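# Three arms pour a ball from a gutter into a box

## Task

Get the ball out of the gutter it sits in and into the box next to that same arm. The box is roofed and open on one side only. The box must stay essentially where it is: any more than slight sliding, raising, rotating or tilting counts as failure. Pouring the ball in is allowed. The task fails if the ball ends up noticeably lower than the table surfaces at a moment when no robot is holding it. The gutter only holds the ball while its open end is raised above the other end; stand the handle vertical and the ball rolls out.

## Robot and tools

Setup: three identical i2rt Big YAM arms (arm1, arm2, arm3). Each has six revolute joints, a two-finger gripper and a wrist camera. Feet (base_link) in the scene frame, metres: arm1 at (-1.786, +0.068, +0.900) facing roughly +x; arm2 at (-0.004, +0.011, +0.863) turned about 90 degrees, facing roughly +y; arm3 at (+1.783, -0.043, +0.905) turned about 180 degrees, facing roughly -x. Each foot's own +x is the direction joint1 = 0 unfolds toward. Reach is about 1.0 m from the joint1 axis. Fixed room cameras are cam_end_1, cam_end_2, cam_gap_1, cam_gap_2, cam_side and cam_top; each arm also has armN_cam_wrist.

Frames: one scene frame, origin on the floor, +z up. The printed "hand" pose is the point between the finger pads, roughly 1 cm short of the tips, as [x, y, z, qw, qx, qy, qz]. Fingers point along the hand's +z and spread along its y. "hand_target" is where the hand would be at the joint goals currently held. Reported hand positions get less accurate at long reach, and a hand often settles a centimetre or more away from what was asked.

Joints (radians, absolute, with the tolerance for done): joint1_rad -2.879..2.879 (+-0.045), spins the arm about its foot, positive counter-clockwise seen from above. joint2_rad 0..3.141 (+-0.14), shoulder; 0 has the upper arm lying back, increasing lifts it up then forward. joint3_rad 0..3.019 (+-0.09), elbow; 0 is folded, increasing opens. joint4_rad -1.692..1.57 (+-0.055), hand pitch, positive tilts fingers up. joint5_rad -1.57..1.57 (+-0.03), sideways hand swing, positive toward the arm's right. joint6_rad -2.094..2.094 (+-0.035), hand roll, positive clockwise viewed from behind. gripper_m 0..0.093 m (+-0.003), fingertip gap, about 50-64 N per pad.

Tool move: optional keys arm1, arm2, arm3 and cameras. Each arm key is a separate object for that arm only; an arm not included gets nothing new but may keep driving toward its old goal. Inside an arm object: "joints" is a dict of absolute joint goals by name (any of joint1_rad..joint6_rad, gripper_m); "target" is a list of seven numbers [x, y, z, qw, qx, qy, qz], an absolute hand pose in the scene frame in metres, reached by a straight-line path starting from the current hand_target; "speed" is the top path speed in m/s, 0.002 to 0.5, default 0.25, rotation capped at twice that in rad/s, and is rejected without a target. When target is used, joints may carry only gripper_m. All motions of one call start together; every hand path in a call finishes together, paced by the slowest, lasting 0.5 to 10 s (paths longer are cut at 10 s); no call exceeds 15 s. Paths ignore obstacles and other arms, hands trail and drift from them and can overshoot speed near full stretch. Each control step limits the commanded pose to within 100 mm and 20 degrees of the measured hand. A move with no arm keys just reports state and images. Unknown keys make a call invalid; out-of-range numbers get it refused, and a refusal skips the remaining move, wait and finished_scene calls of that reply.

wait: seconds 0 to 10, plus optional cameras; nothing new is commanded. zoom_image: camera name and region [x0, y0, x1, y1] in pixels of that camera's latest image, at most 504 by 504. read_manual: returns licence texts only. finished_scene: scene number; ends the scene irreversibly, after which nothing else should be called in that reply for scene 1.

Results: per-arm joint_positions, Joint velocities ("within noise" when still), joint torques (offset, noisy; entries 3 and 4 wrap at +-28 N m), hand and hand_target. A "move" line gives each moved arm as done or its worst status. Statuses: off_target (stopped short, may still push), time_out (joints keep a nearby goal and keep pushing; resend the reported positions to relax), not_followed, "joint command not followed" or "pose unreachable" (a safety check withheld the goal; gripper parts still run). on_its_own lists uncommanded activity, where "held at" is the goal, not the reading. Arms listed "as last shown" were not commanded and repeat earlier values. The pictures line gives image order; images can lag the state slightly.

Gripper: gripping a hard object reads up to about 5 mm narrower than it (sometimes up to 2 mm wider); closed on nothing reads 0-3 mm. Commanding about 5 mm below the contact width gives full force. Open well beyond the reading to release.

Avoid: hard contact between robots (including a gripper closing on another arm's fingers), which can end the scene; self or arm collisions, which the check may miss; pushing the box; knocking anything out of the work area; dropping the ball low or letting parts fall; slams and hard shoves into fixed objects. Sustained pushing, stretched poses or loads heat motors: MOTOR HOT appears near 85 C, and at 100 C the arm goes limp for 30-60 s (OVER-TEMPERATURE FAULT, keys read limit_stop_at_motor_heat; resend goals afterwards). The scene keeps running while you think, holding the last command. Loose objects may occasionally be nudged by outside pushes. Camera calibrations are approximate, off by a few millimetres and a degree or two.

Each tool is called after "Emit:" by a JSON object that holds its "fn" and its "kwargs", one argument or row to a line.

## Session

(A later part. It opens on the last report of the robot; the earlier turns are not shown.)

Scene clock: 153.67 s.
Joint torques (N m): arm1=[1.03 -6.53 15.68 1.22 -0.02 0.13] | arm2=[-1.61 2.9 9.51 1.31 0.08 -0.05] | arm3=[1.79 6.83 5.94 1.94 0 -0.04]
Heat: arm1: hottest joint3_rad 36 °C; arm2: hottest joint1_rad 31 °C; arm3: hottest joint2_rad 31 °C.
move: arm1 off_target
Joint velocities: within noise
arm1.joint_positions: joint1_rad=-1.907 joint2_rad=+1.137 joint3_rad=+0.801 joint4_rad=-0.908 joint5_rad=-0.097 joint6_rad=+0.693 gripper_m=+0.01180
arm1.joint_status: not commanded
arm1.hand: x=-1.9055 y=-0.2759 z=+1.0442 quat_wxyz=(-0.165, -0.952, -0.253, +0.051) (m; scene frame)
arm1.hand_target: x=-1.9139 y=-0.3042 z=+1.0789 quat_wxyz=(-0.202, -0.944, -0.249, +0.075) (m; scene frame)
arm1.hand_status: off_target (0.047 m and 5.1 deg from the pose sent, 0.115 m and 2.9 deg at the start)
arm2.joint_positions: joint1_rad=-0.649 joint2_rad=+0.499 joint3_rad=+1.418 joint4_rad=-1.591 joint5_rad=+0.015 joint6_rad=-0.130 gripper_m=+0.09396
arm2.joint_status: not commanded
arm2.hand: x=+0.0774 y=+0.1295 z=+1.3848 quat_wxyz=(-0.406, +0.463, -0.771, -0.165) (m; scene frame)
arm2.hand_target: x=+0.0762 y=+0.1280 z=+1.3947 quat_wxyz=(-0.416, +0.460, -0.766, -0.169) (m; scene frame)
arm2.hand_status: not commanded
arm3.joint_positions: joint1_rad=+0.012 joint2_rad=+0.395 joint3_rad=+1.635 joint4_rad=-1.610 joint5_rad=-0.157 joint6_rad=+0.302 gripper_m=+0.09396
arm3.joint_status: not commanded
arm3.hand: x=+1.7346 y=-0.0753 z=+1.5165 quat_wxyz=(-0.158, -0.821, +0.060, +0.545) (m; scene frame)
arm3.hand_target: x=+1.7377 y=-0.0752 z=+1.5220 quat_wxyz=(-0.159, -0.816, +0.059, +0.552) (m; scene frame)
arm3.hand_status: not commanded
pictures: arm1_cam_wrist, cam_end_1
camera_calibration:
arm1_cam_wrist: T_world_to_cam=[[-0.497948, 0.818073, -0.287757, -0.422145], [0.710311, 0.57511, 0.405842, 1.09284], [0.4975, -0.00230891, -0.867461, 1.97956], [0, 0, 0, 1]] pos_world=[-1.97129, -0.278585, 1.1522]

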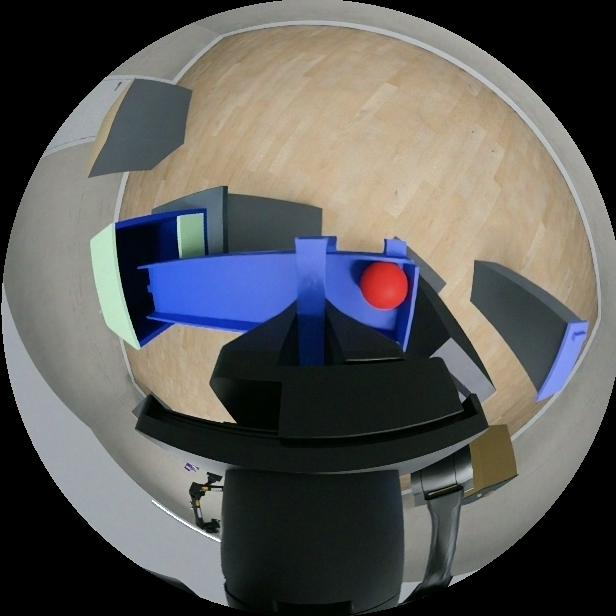

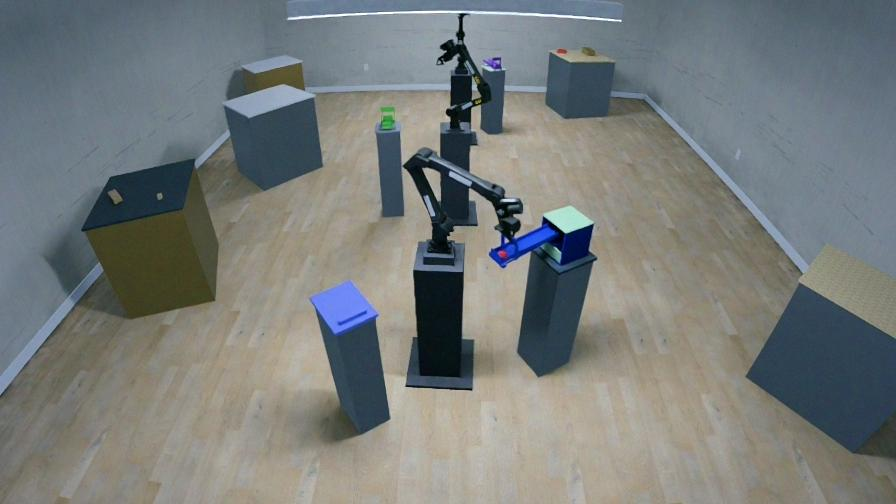

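Emit:
{"fn": "move", "kwargs": {
  "arm1": {"target": [-1.937, -0.318, 1.098, -0.2010, -0.9444, -0.2490, 0.0758], "speed": 0.12},
  "cameras": ["arm1_cam_wrist", "cam_end_1"]
}}

Emit:
{"fn": "zoom_image", "kwargs": {
  "camera": "arm1_cam_wrist",
  "region": [60, 190, 240, 370]
}}

Emit:
{"fn": "zoom_image", "kwargs": {
  "camera": "cam_end_1",
  "region": [450, 160, 640, 290]
}}

Scene clock: 170.63 s.
Joint torques (N m): arm1=[-0.32 -7.41 15.88 0.35 -0.29 -0.06] | arm2=[-1.55 2.9 9.52 1.31 0.08 -0.05] | arm3=[2.02 6.3 5.76 1.92 -0.02 -0.07]
Heat: arm1: hottest joint3_rad 40 °C; arm2: hottest joint1_rad 31 °C; arm3: hottest joint2_rad 31 °C.
move: arm1 off_target
Joint velocities: within noise
arm1.joint_positions: joint1_rad=-1.936 joint2_rad=+1.177 joint3_rad=+0.885 joint4_rad=-0.931 joint5_rad=-0.106 joint6_rad=+0.673 gripper_m=+0.01180
arm1.joint_status: not commanded
arm1.hand: x=-1.9241 y=-0.2960 z=+1.0655 quat_wxyz=(-0.174, -0.951, -0.249, +0.058) (m; scene frame)
arm1.hand_target: x=-1.9362 y=-0.3159 z=+1.0980 quat_wxyz=(-0.201, -0.944, -0.249, +0.076) (m; scene frame)
arm1.hand_status: off_target (0.041 m and 3.7 deg from the pose sent, 0.075 m and 5.1 deg at the start)
arm2, arm3: as last shown
pictures: arm1_cam_wrist, cam_end_1
camera_calibration:
arm1_cam_wrist: T_world_to_cam=[[-0.493653, 0.815386, -0.302411, -0.385727], [0.71738, 0.578369, 0.388402, 1.142], [0.491602, -0.0252076, -0.870455, 1.99233], [0, 0, 0, 1]] pos_world=[-1.98909, -0.295756, 1.17403]

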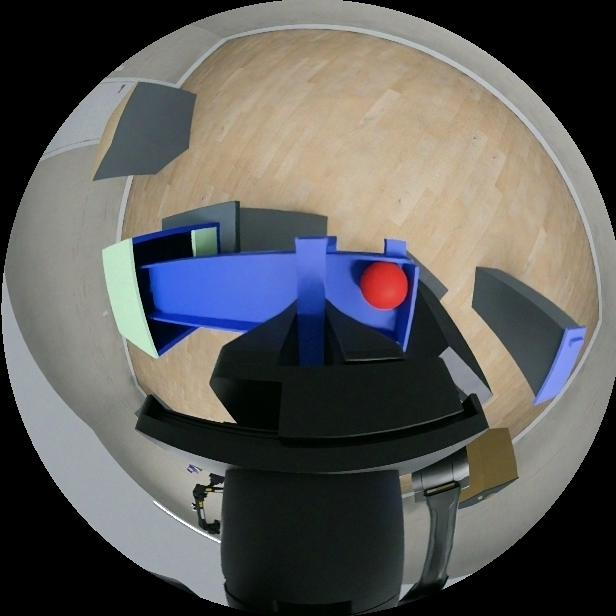

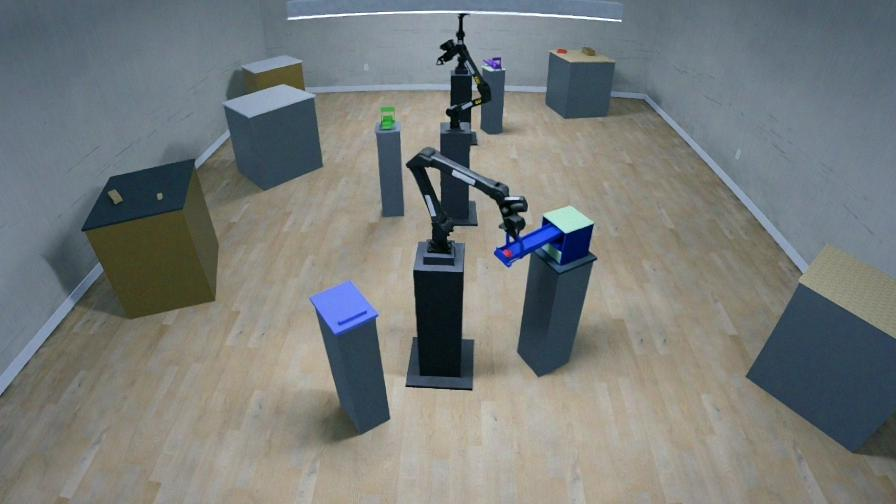

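Scaled by 2.800 from the camera's 616x616 image, which has a finer 880x880 frame.

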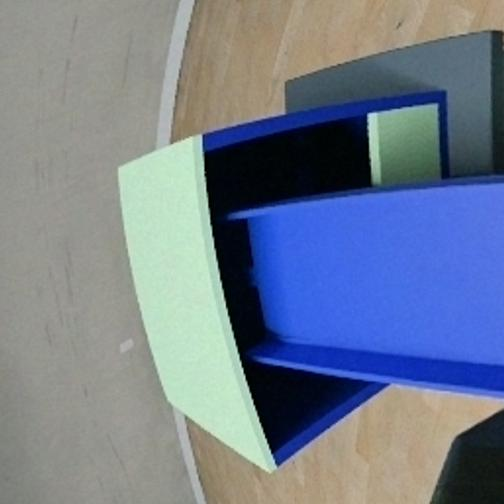

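Scaled by 2.653 from the camera's 896x504 image, which has a finer 1280x720 frame.

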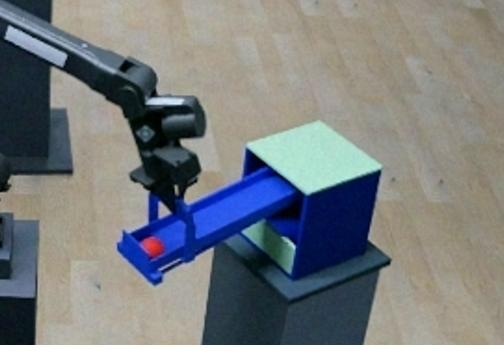

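Emit:
{"fn": "move", "kwargs": {
  "arm1": {"target": [-1.893, -0.364, 1.205, 0.0386, -0.9468, -0.2839, 0.1466], "speed": 0.12},
  "cameras": ["arm1_cam_wrist", "cam_end_1"]
}}

Emit:
{"fn": "zoom_image", "kwargs": {
  "camera": "arm1_cam_wrist",
  "region": [60, 190, 240, 370]
}}

Emit:
{"fn": "zoom_image", "kwargs": {
  "camera": "cam_end_1",
  "region": [450, 160, 640, 290]
}}

Scene clock: 185.30 s.
Joint torques (N m): arm1=[1.32 -11.34 15.38 -0.44 0.4 0.16] | arm2=[-1.55 2.9 9.52 1.31 0.07 -0.05] | arm3=[2.26 6.59 5.94 1.72 0 -0.02]
Heat: arm1: hottest joint3_rad 42 °C; arm2: hottest joint1_rad 31 °C; arm3: hottest joint2_rad 31 °C.
move: arm1 off_target
Joint velocities: within noise
arm1.joint_positions: joint1_rad=-1.656 joint2_rad=+1.461 joint3_rad=+1.470 joint4_rad=-1.593 joint5_rad=+0.310 joint6_rad=+0.858 gripper_m=+0.01181
arm1.joint_status: not commanded
arm1.hand: x=-1.8947 y=-0.3467 z=+1.1802 quat_wxyz=(+0.063, -0.946, -0.289, +0.134) (m; scene frame)
arm1.hand_target: x=-1.8928 y=-0.3624 z=+1.2048 quat_wxyz=(+0.038, -0.947, -0.284, +0.147) (m; scene frame)
arm1.hand_status: off_target (0.030 m and 3.2 deg from the pose sent, 0.158 m and 26.8 deg at the start)
arm2, arm3: as last shown
pictures: arm1_cam_wrist, cam_end_1
camera_calibration:
arm1_cam_wrist: T_world_to_cam=[[-0.528868, 0.825582, 0.196756, -0.947499], [0.815605, 0.430285, 0.386838, 1.24232], [0.234705, 0.365062, -0.900913, 1.76085], [0, 0, 0, 1]] pos_world=[-1.92762, -0.395132, 1.29223]

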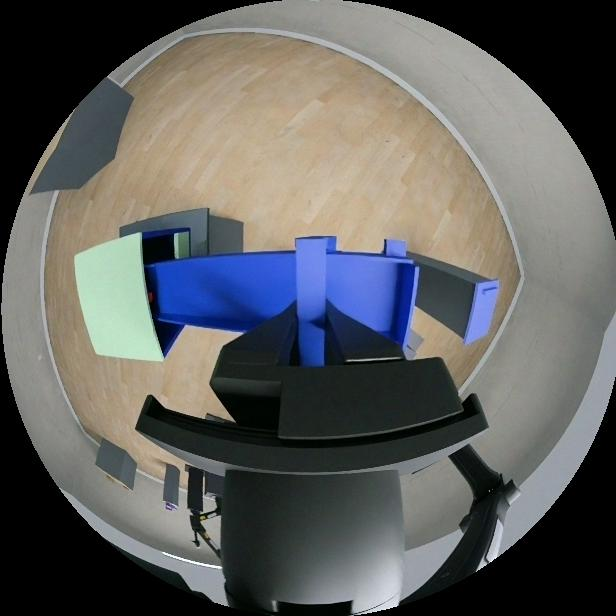

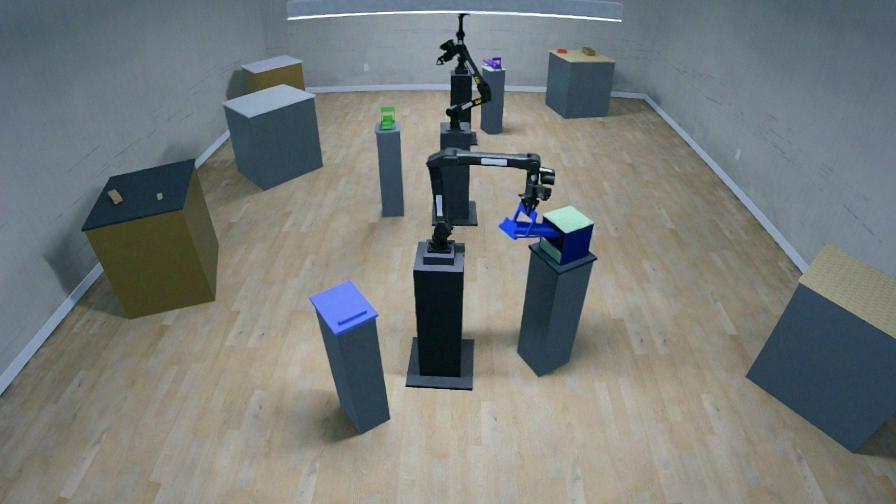

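Scaled by 2.800 from the camera's 616x616 image, which has a finer 880x880 frame.

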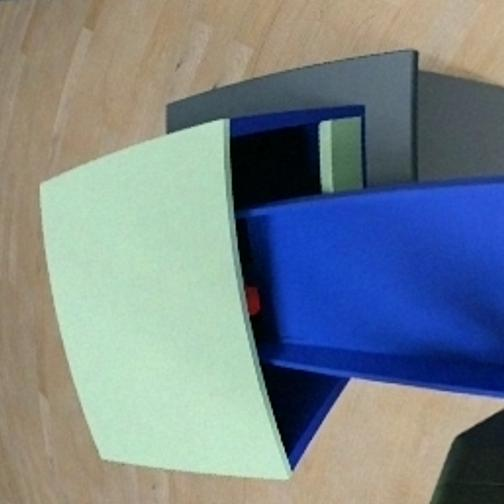

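Scaled by 2.653 from the camera's 896x504 image, which has a finer 1280x720 frame.

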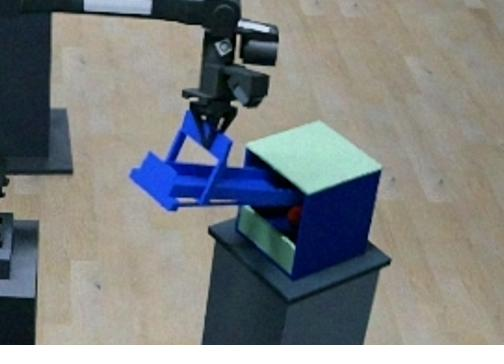

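Emit:
{"fn": "wait", "kwargs": {
  "seconds": 0.3,
  "cameras": ["arm1_cam_wrist", "cam_end_1"]
}}

Emit:
{"fn": "zoom_image", "kwargs": {
  "camera": "arm1_cam_wrist",
  "region": [60, 190, 240, 370]
}}

Emit:
{"fn": "zoom_image", "kwargs": {
  "camera": "cam_end_1",
  "region": [500, 190, 620, 290]
}}

Scene clock: 188.10 s.
Joint torques (N m): arm1=[1.32 -11.34 15.42 -0.44 0.4 0.16] | arm2=[-1.61 2.9 9.51 1.31 0.08 -0.05] | arm3=[2.14 5.6 6.05 2.04 -0.01 -0.09]
Heat: arm1: hottest joint3_rad 42 °C; arm2: hottest joint1_rad 31 °C; arm3: hottest joint2_rad 31 °C.
Joint velocities: within noise
arm1.joint_positions: joint1_rad=-1.656 joint2_rad=+1.461 joint3_rad=+1.470 joint4_rad=-1.593 joint5_rad=+0.310 joint6_rad=+0.858 gripper_m=+0.01181
arm1.joint_status: not commanded
arm1.hand: x=-1.8947 y=-0.3467 z=+1.1802 quat_wxyz=(+0.063, -0.946, -0.289, +0.134) (m; scene frame)
arm1.hand_target: x=-1.8928 y=-0.3624 z=+1.2048 quat_wxyz=(+0.038, -0.947, -0.284, +0.147) (m; scene frame)
arm1.hand_status: off_target (0.030 m and 3.2 deg from the pose sent, 0.158 m and 26.8 deg at the start)
arm2.joint_positions: joint1_rad=-0.649 joint2_rad=+0.499 joint3_rad=+1.418 joint4_rad=-1.591 joint5_rad=+0.015 joint6_rad=-0.130 gripper_m=+0.09396
arm2.joint_status: not commanded
arm2.hand: x=+0.0774 y=+0.1295 z=+1.3848 quat_wxyz=(-0.406, +0.463, -0.771, -0.165) (m; scene frame)
arm2.hand_target: x=+0.0762 y=+0.1280 z=+1.3947 quat_wxyz=(-0.416, +0.460, -0.766, -0.169) (m; scene frame)
arm2.hand_status: not commanded
arm3.joint_positions: joint1_rad=+0.012 joint2_rad=+0.395 joint3_rad=+1.635 joint4_rad=-1.610 joint5_rad=-0.157 joint6_rad=+0.302 gripper_m=+0.09396
arm3.joint_status: not commanded
arm3.hand: x=+1.7346 y=-0.0753 z=+1.5165 quat_wxyz=(-0.158, -0.821, +0.060, +0.545) (m; scene frame)
arm3.hand_target: x=+1.7377 y=-0.0752 z=+1.5220 quat_wxyz=(-0.159, -0.816, +0.059, +0.552) (m; scene frame)
arm3.hand_status: not commanded
wait: 0.30 s; at rest from the start
pictures: arm1_cam_wrist, cam_end_1
camera_calibration:
arm1_cam_wrist: T_world_to_cam=[[-0.528595, 0.825763, 0.196729, -0.946918], [0.815759, 0.430045, 0.38678, 1.24267], [0.234786, 0.364934, -0.900943, 1.76102], [0, 0, 0, 1]] pos_world=[-1.92772, -0.395132, 1.29223]

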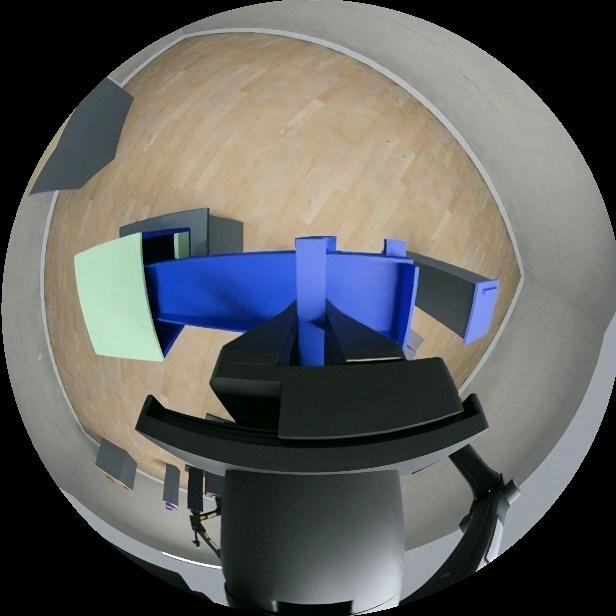

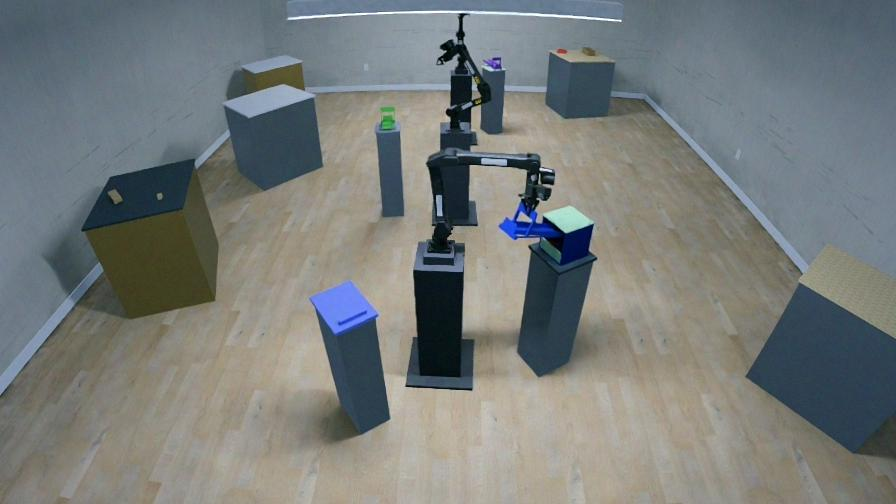

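Scaled by 2.800 from the camera's 616x616 image, which has a finer 880x880 frame.

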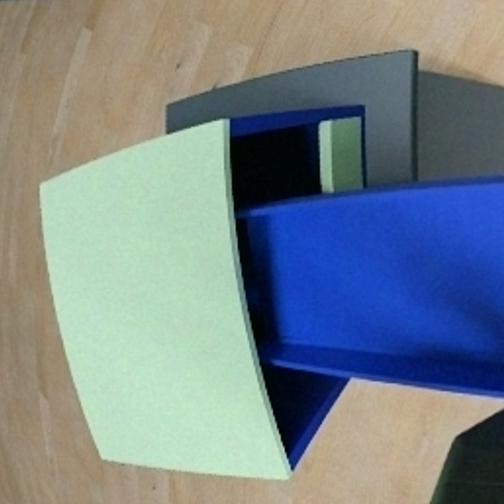

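Scaled by 4.200 from the camera's 896x504 image, which has a finer 1280x720 frame.

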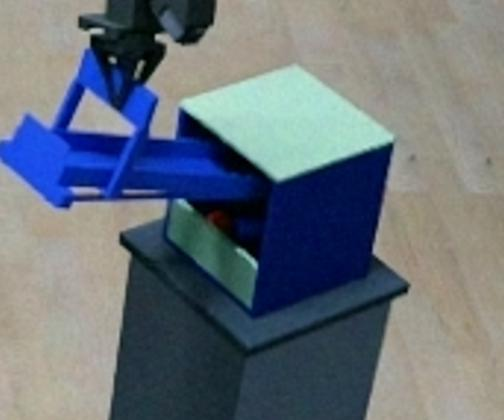

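Emit:
{"fn": "move", "kwargs": {
  "arm1": {"target": [-1.933, -0.310, 1.078, -0.2010, -0.9444, -0.2490, 0.0758], "speed": 0.15},
  "cameras": []
}}

Emit:
{"fn": "move", "kwargs": {
  "arm1": {"target": [-1.985, -0.205, 1.078, -0.2010, -0.9444, -0.2490, 0.0758], "speed": 0.2},
  "cameras": ["arm1_cam_wrist", "cam_end_1"]
}}

Emit:
{"fn": "zoom_image", "kwargs": {
  "camera": "cam_end_1",
  "region": [500, 190, 620, 290]
}}

Scene clock: 200.67 s.
Joint torques (N m): arm1=[-0.21 -9.29 9.96 1.46 -0.29 -0.06] | arm2=[-1.55 2.9 9.51 1.31 0.08 -0.05] | arm3=[2.2 6.12 6.04 1.91 0 0.01]
Heat: arm1: hottest joint3_rad 42 °C; arm2: hottest joint1_rad 31 °C; arm3: hottest joint2_rad 31 °C.
move: arm1 off_target
Joint velocities: within noise
arm1.joint_positions: joint1_rad=-1.937 joint2_rad=+1.195 joint3_rad=+0.904 joint4_rad=-0.906 joint5_rad=-0.106 joint6_rad=+0.673 gripper_m=+0.01179
arm1.joint_status: not commanded
arm1.hand: x=-1.9294 y=-0.3076 z=+1.0696 quat_wxyz=(-0.184, -0.949, -0.249, +0.066) (m; scene frame)
arm1.hand_target: x=-1.9330 y=-0.3098 z=+1.0780 quat_wxyz=(-0.201, -0.944, -0.249, +0.076) (m; scene frame)
arm1.hand_status: off_target (0.009 m and 2.3 deg from the pose sent, 0.115 m and 31.4 deg at the start)
arm2, arm3: as last shown
pictures: none
No camera images: "cameras" was empty.

Scene clock: 202.13 s.
Joint torques (N m): arm1=[0.21 -6.07 9.83 0.32 -0.43 -0.04] | arm2=[-1.55 2.84 9.52 1.31 0.08 -0.05] | arm3=[2.37 6.83 6.02 1.87 -0.02 -0.05]
Heat: arm1: hottest joint3_rad 42 °C; arm2: hottest joint1_rad 31 °C; arm3: hottest joint2_rad 31 °C.
move: arm1 done
Joint velocities: within noise
arm1.joint_positions: joint1_rad=-2.274 joint2_rad=+1.017 joint3_rad=+0.799 joint4_rad=-0.992 joint5_rad=-0.230 joint6_rad=+0.361 gripper_m=+0.01179
arm1.joint_status: not commanded
arm1.hand: x=-1.9881 y=-0.2076 z=+1.0778 quat_wxyz=(-0.199, -0.945, -0.246, +0.079) (m; scene frame)
arm1.hand_target: x=-1.9850 y=-0.2051 z=+1.0780 quat_wxyz=(-0.201, -0.944, -0.249, +0.076) (m; scene frame)
arm1.hand_status: done (0.004 m and 0.5 deg from the pose sent, 0.117 m and 2.3 deg at the start)
arm2, arm3: as last shown
pictures: arm1_cam_wrist, cam_end_1
camera_calibration:
arm1_cam_wrist: T_world_to_cam=[[-0.496498, 0.80011, -0.336622, -0.457681], [0.731407, 0.594455, 0.334166, 1.22179], [0.467476, -0.0802948, -0.880352, 1.98793], [0, 0, 0, 1]] pos_world=[-2.05017, -0.200486, 1.18773]

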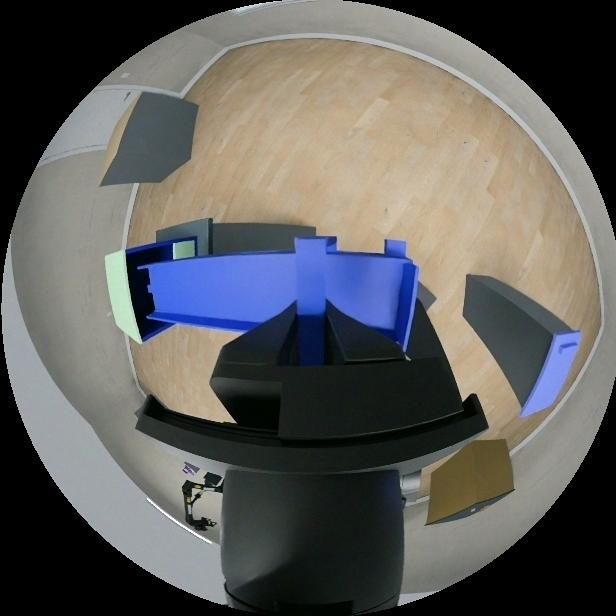

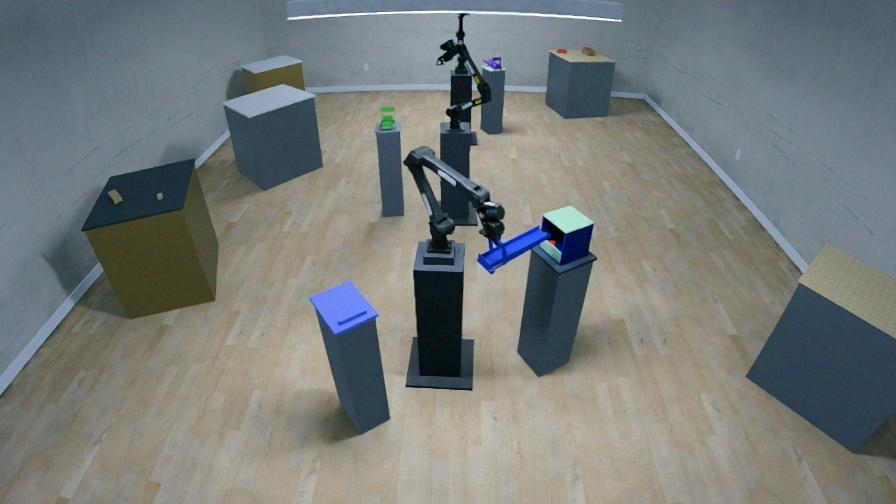

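Scaled by 4.200 from the camera's 896x504 image, which has a finer 1280x720 frame.

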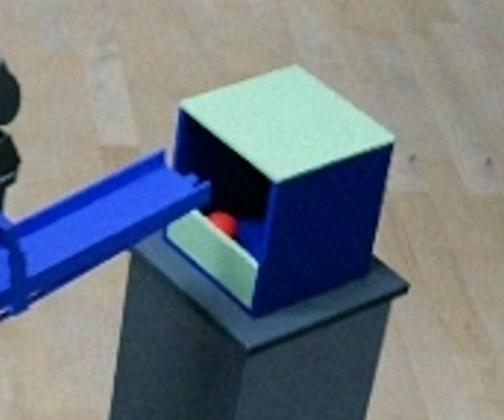

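Emit:
{"fn": "finished_scene", "kwargs": {
  "scene": 3
}}

The scene is finished: the task was done.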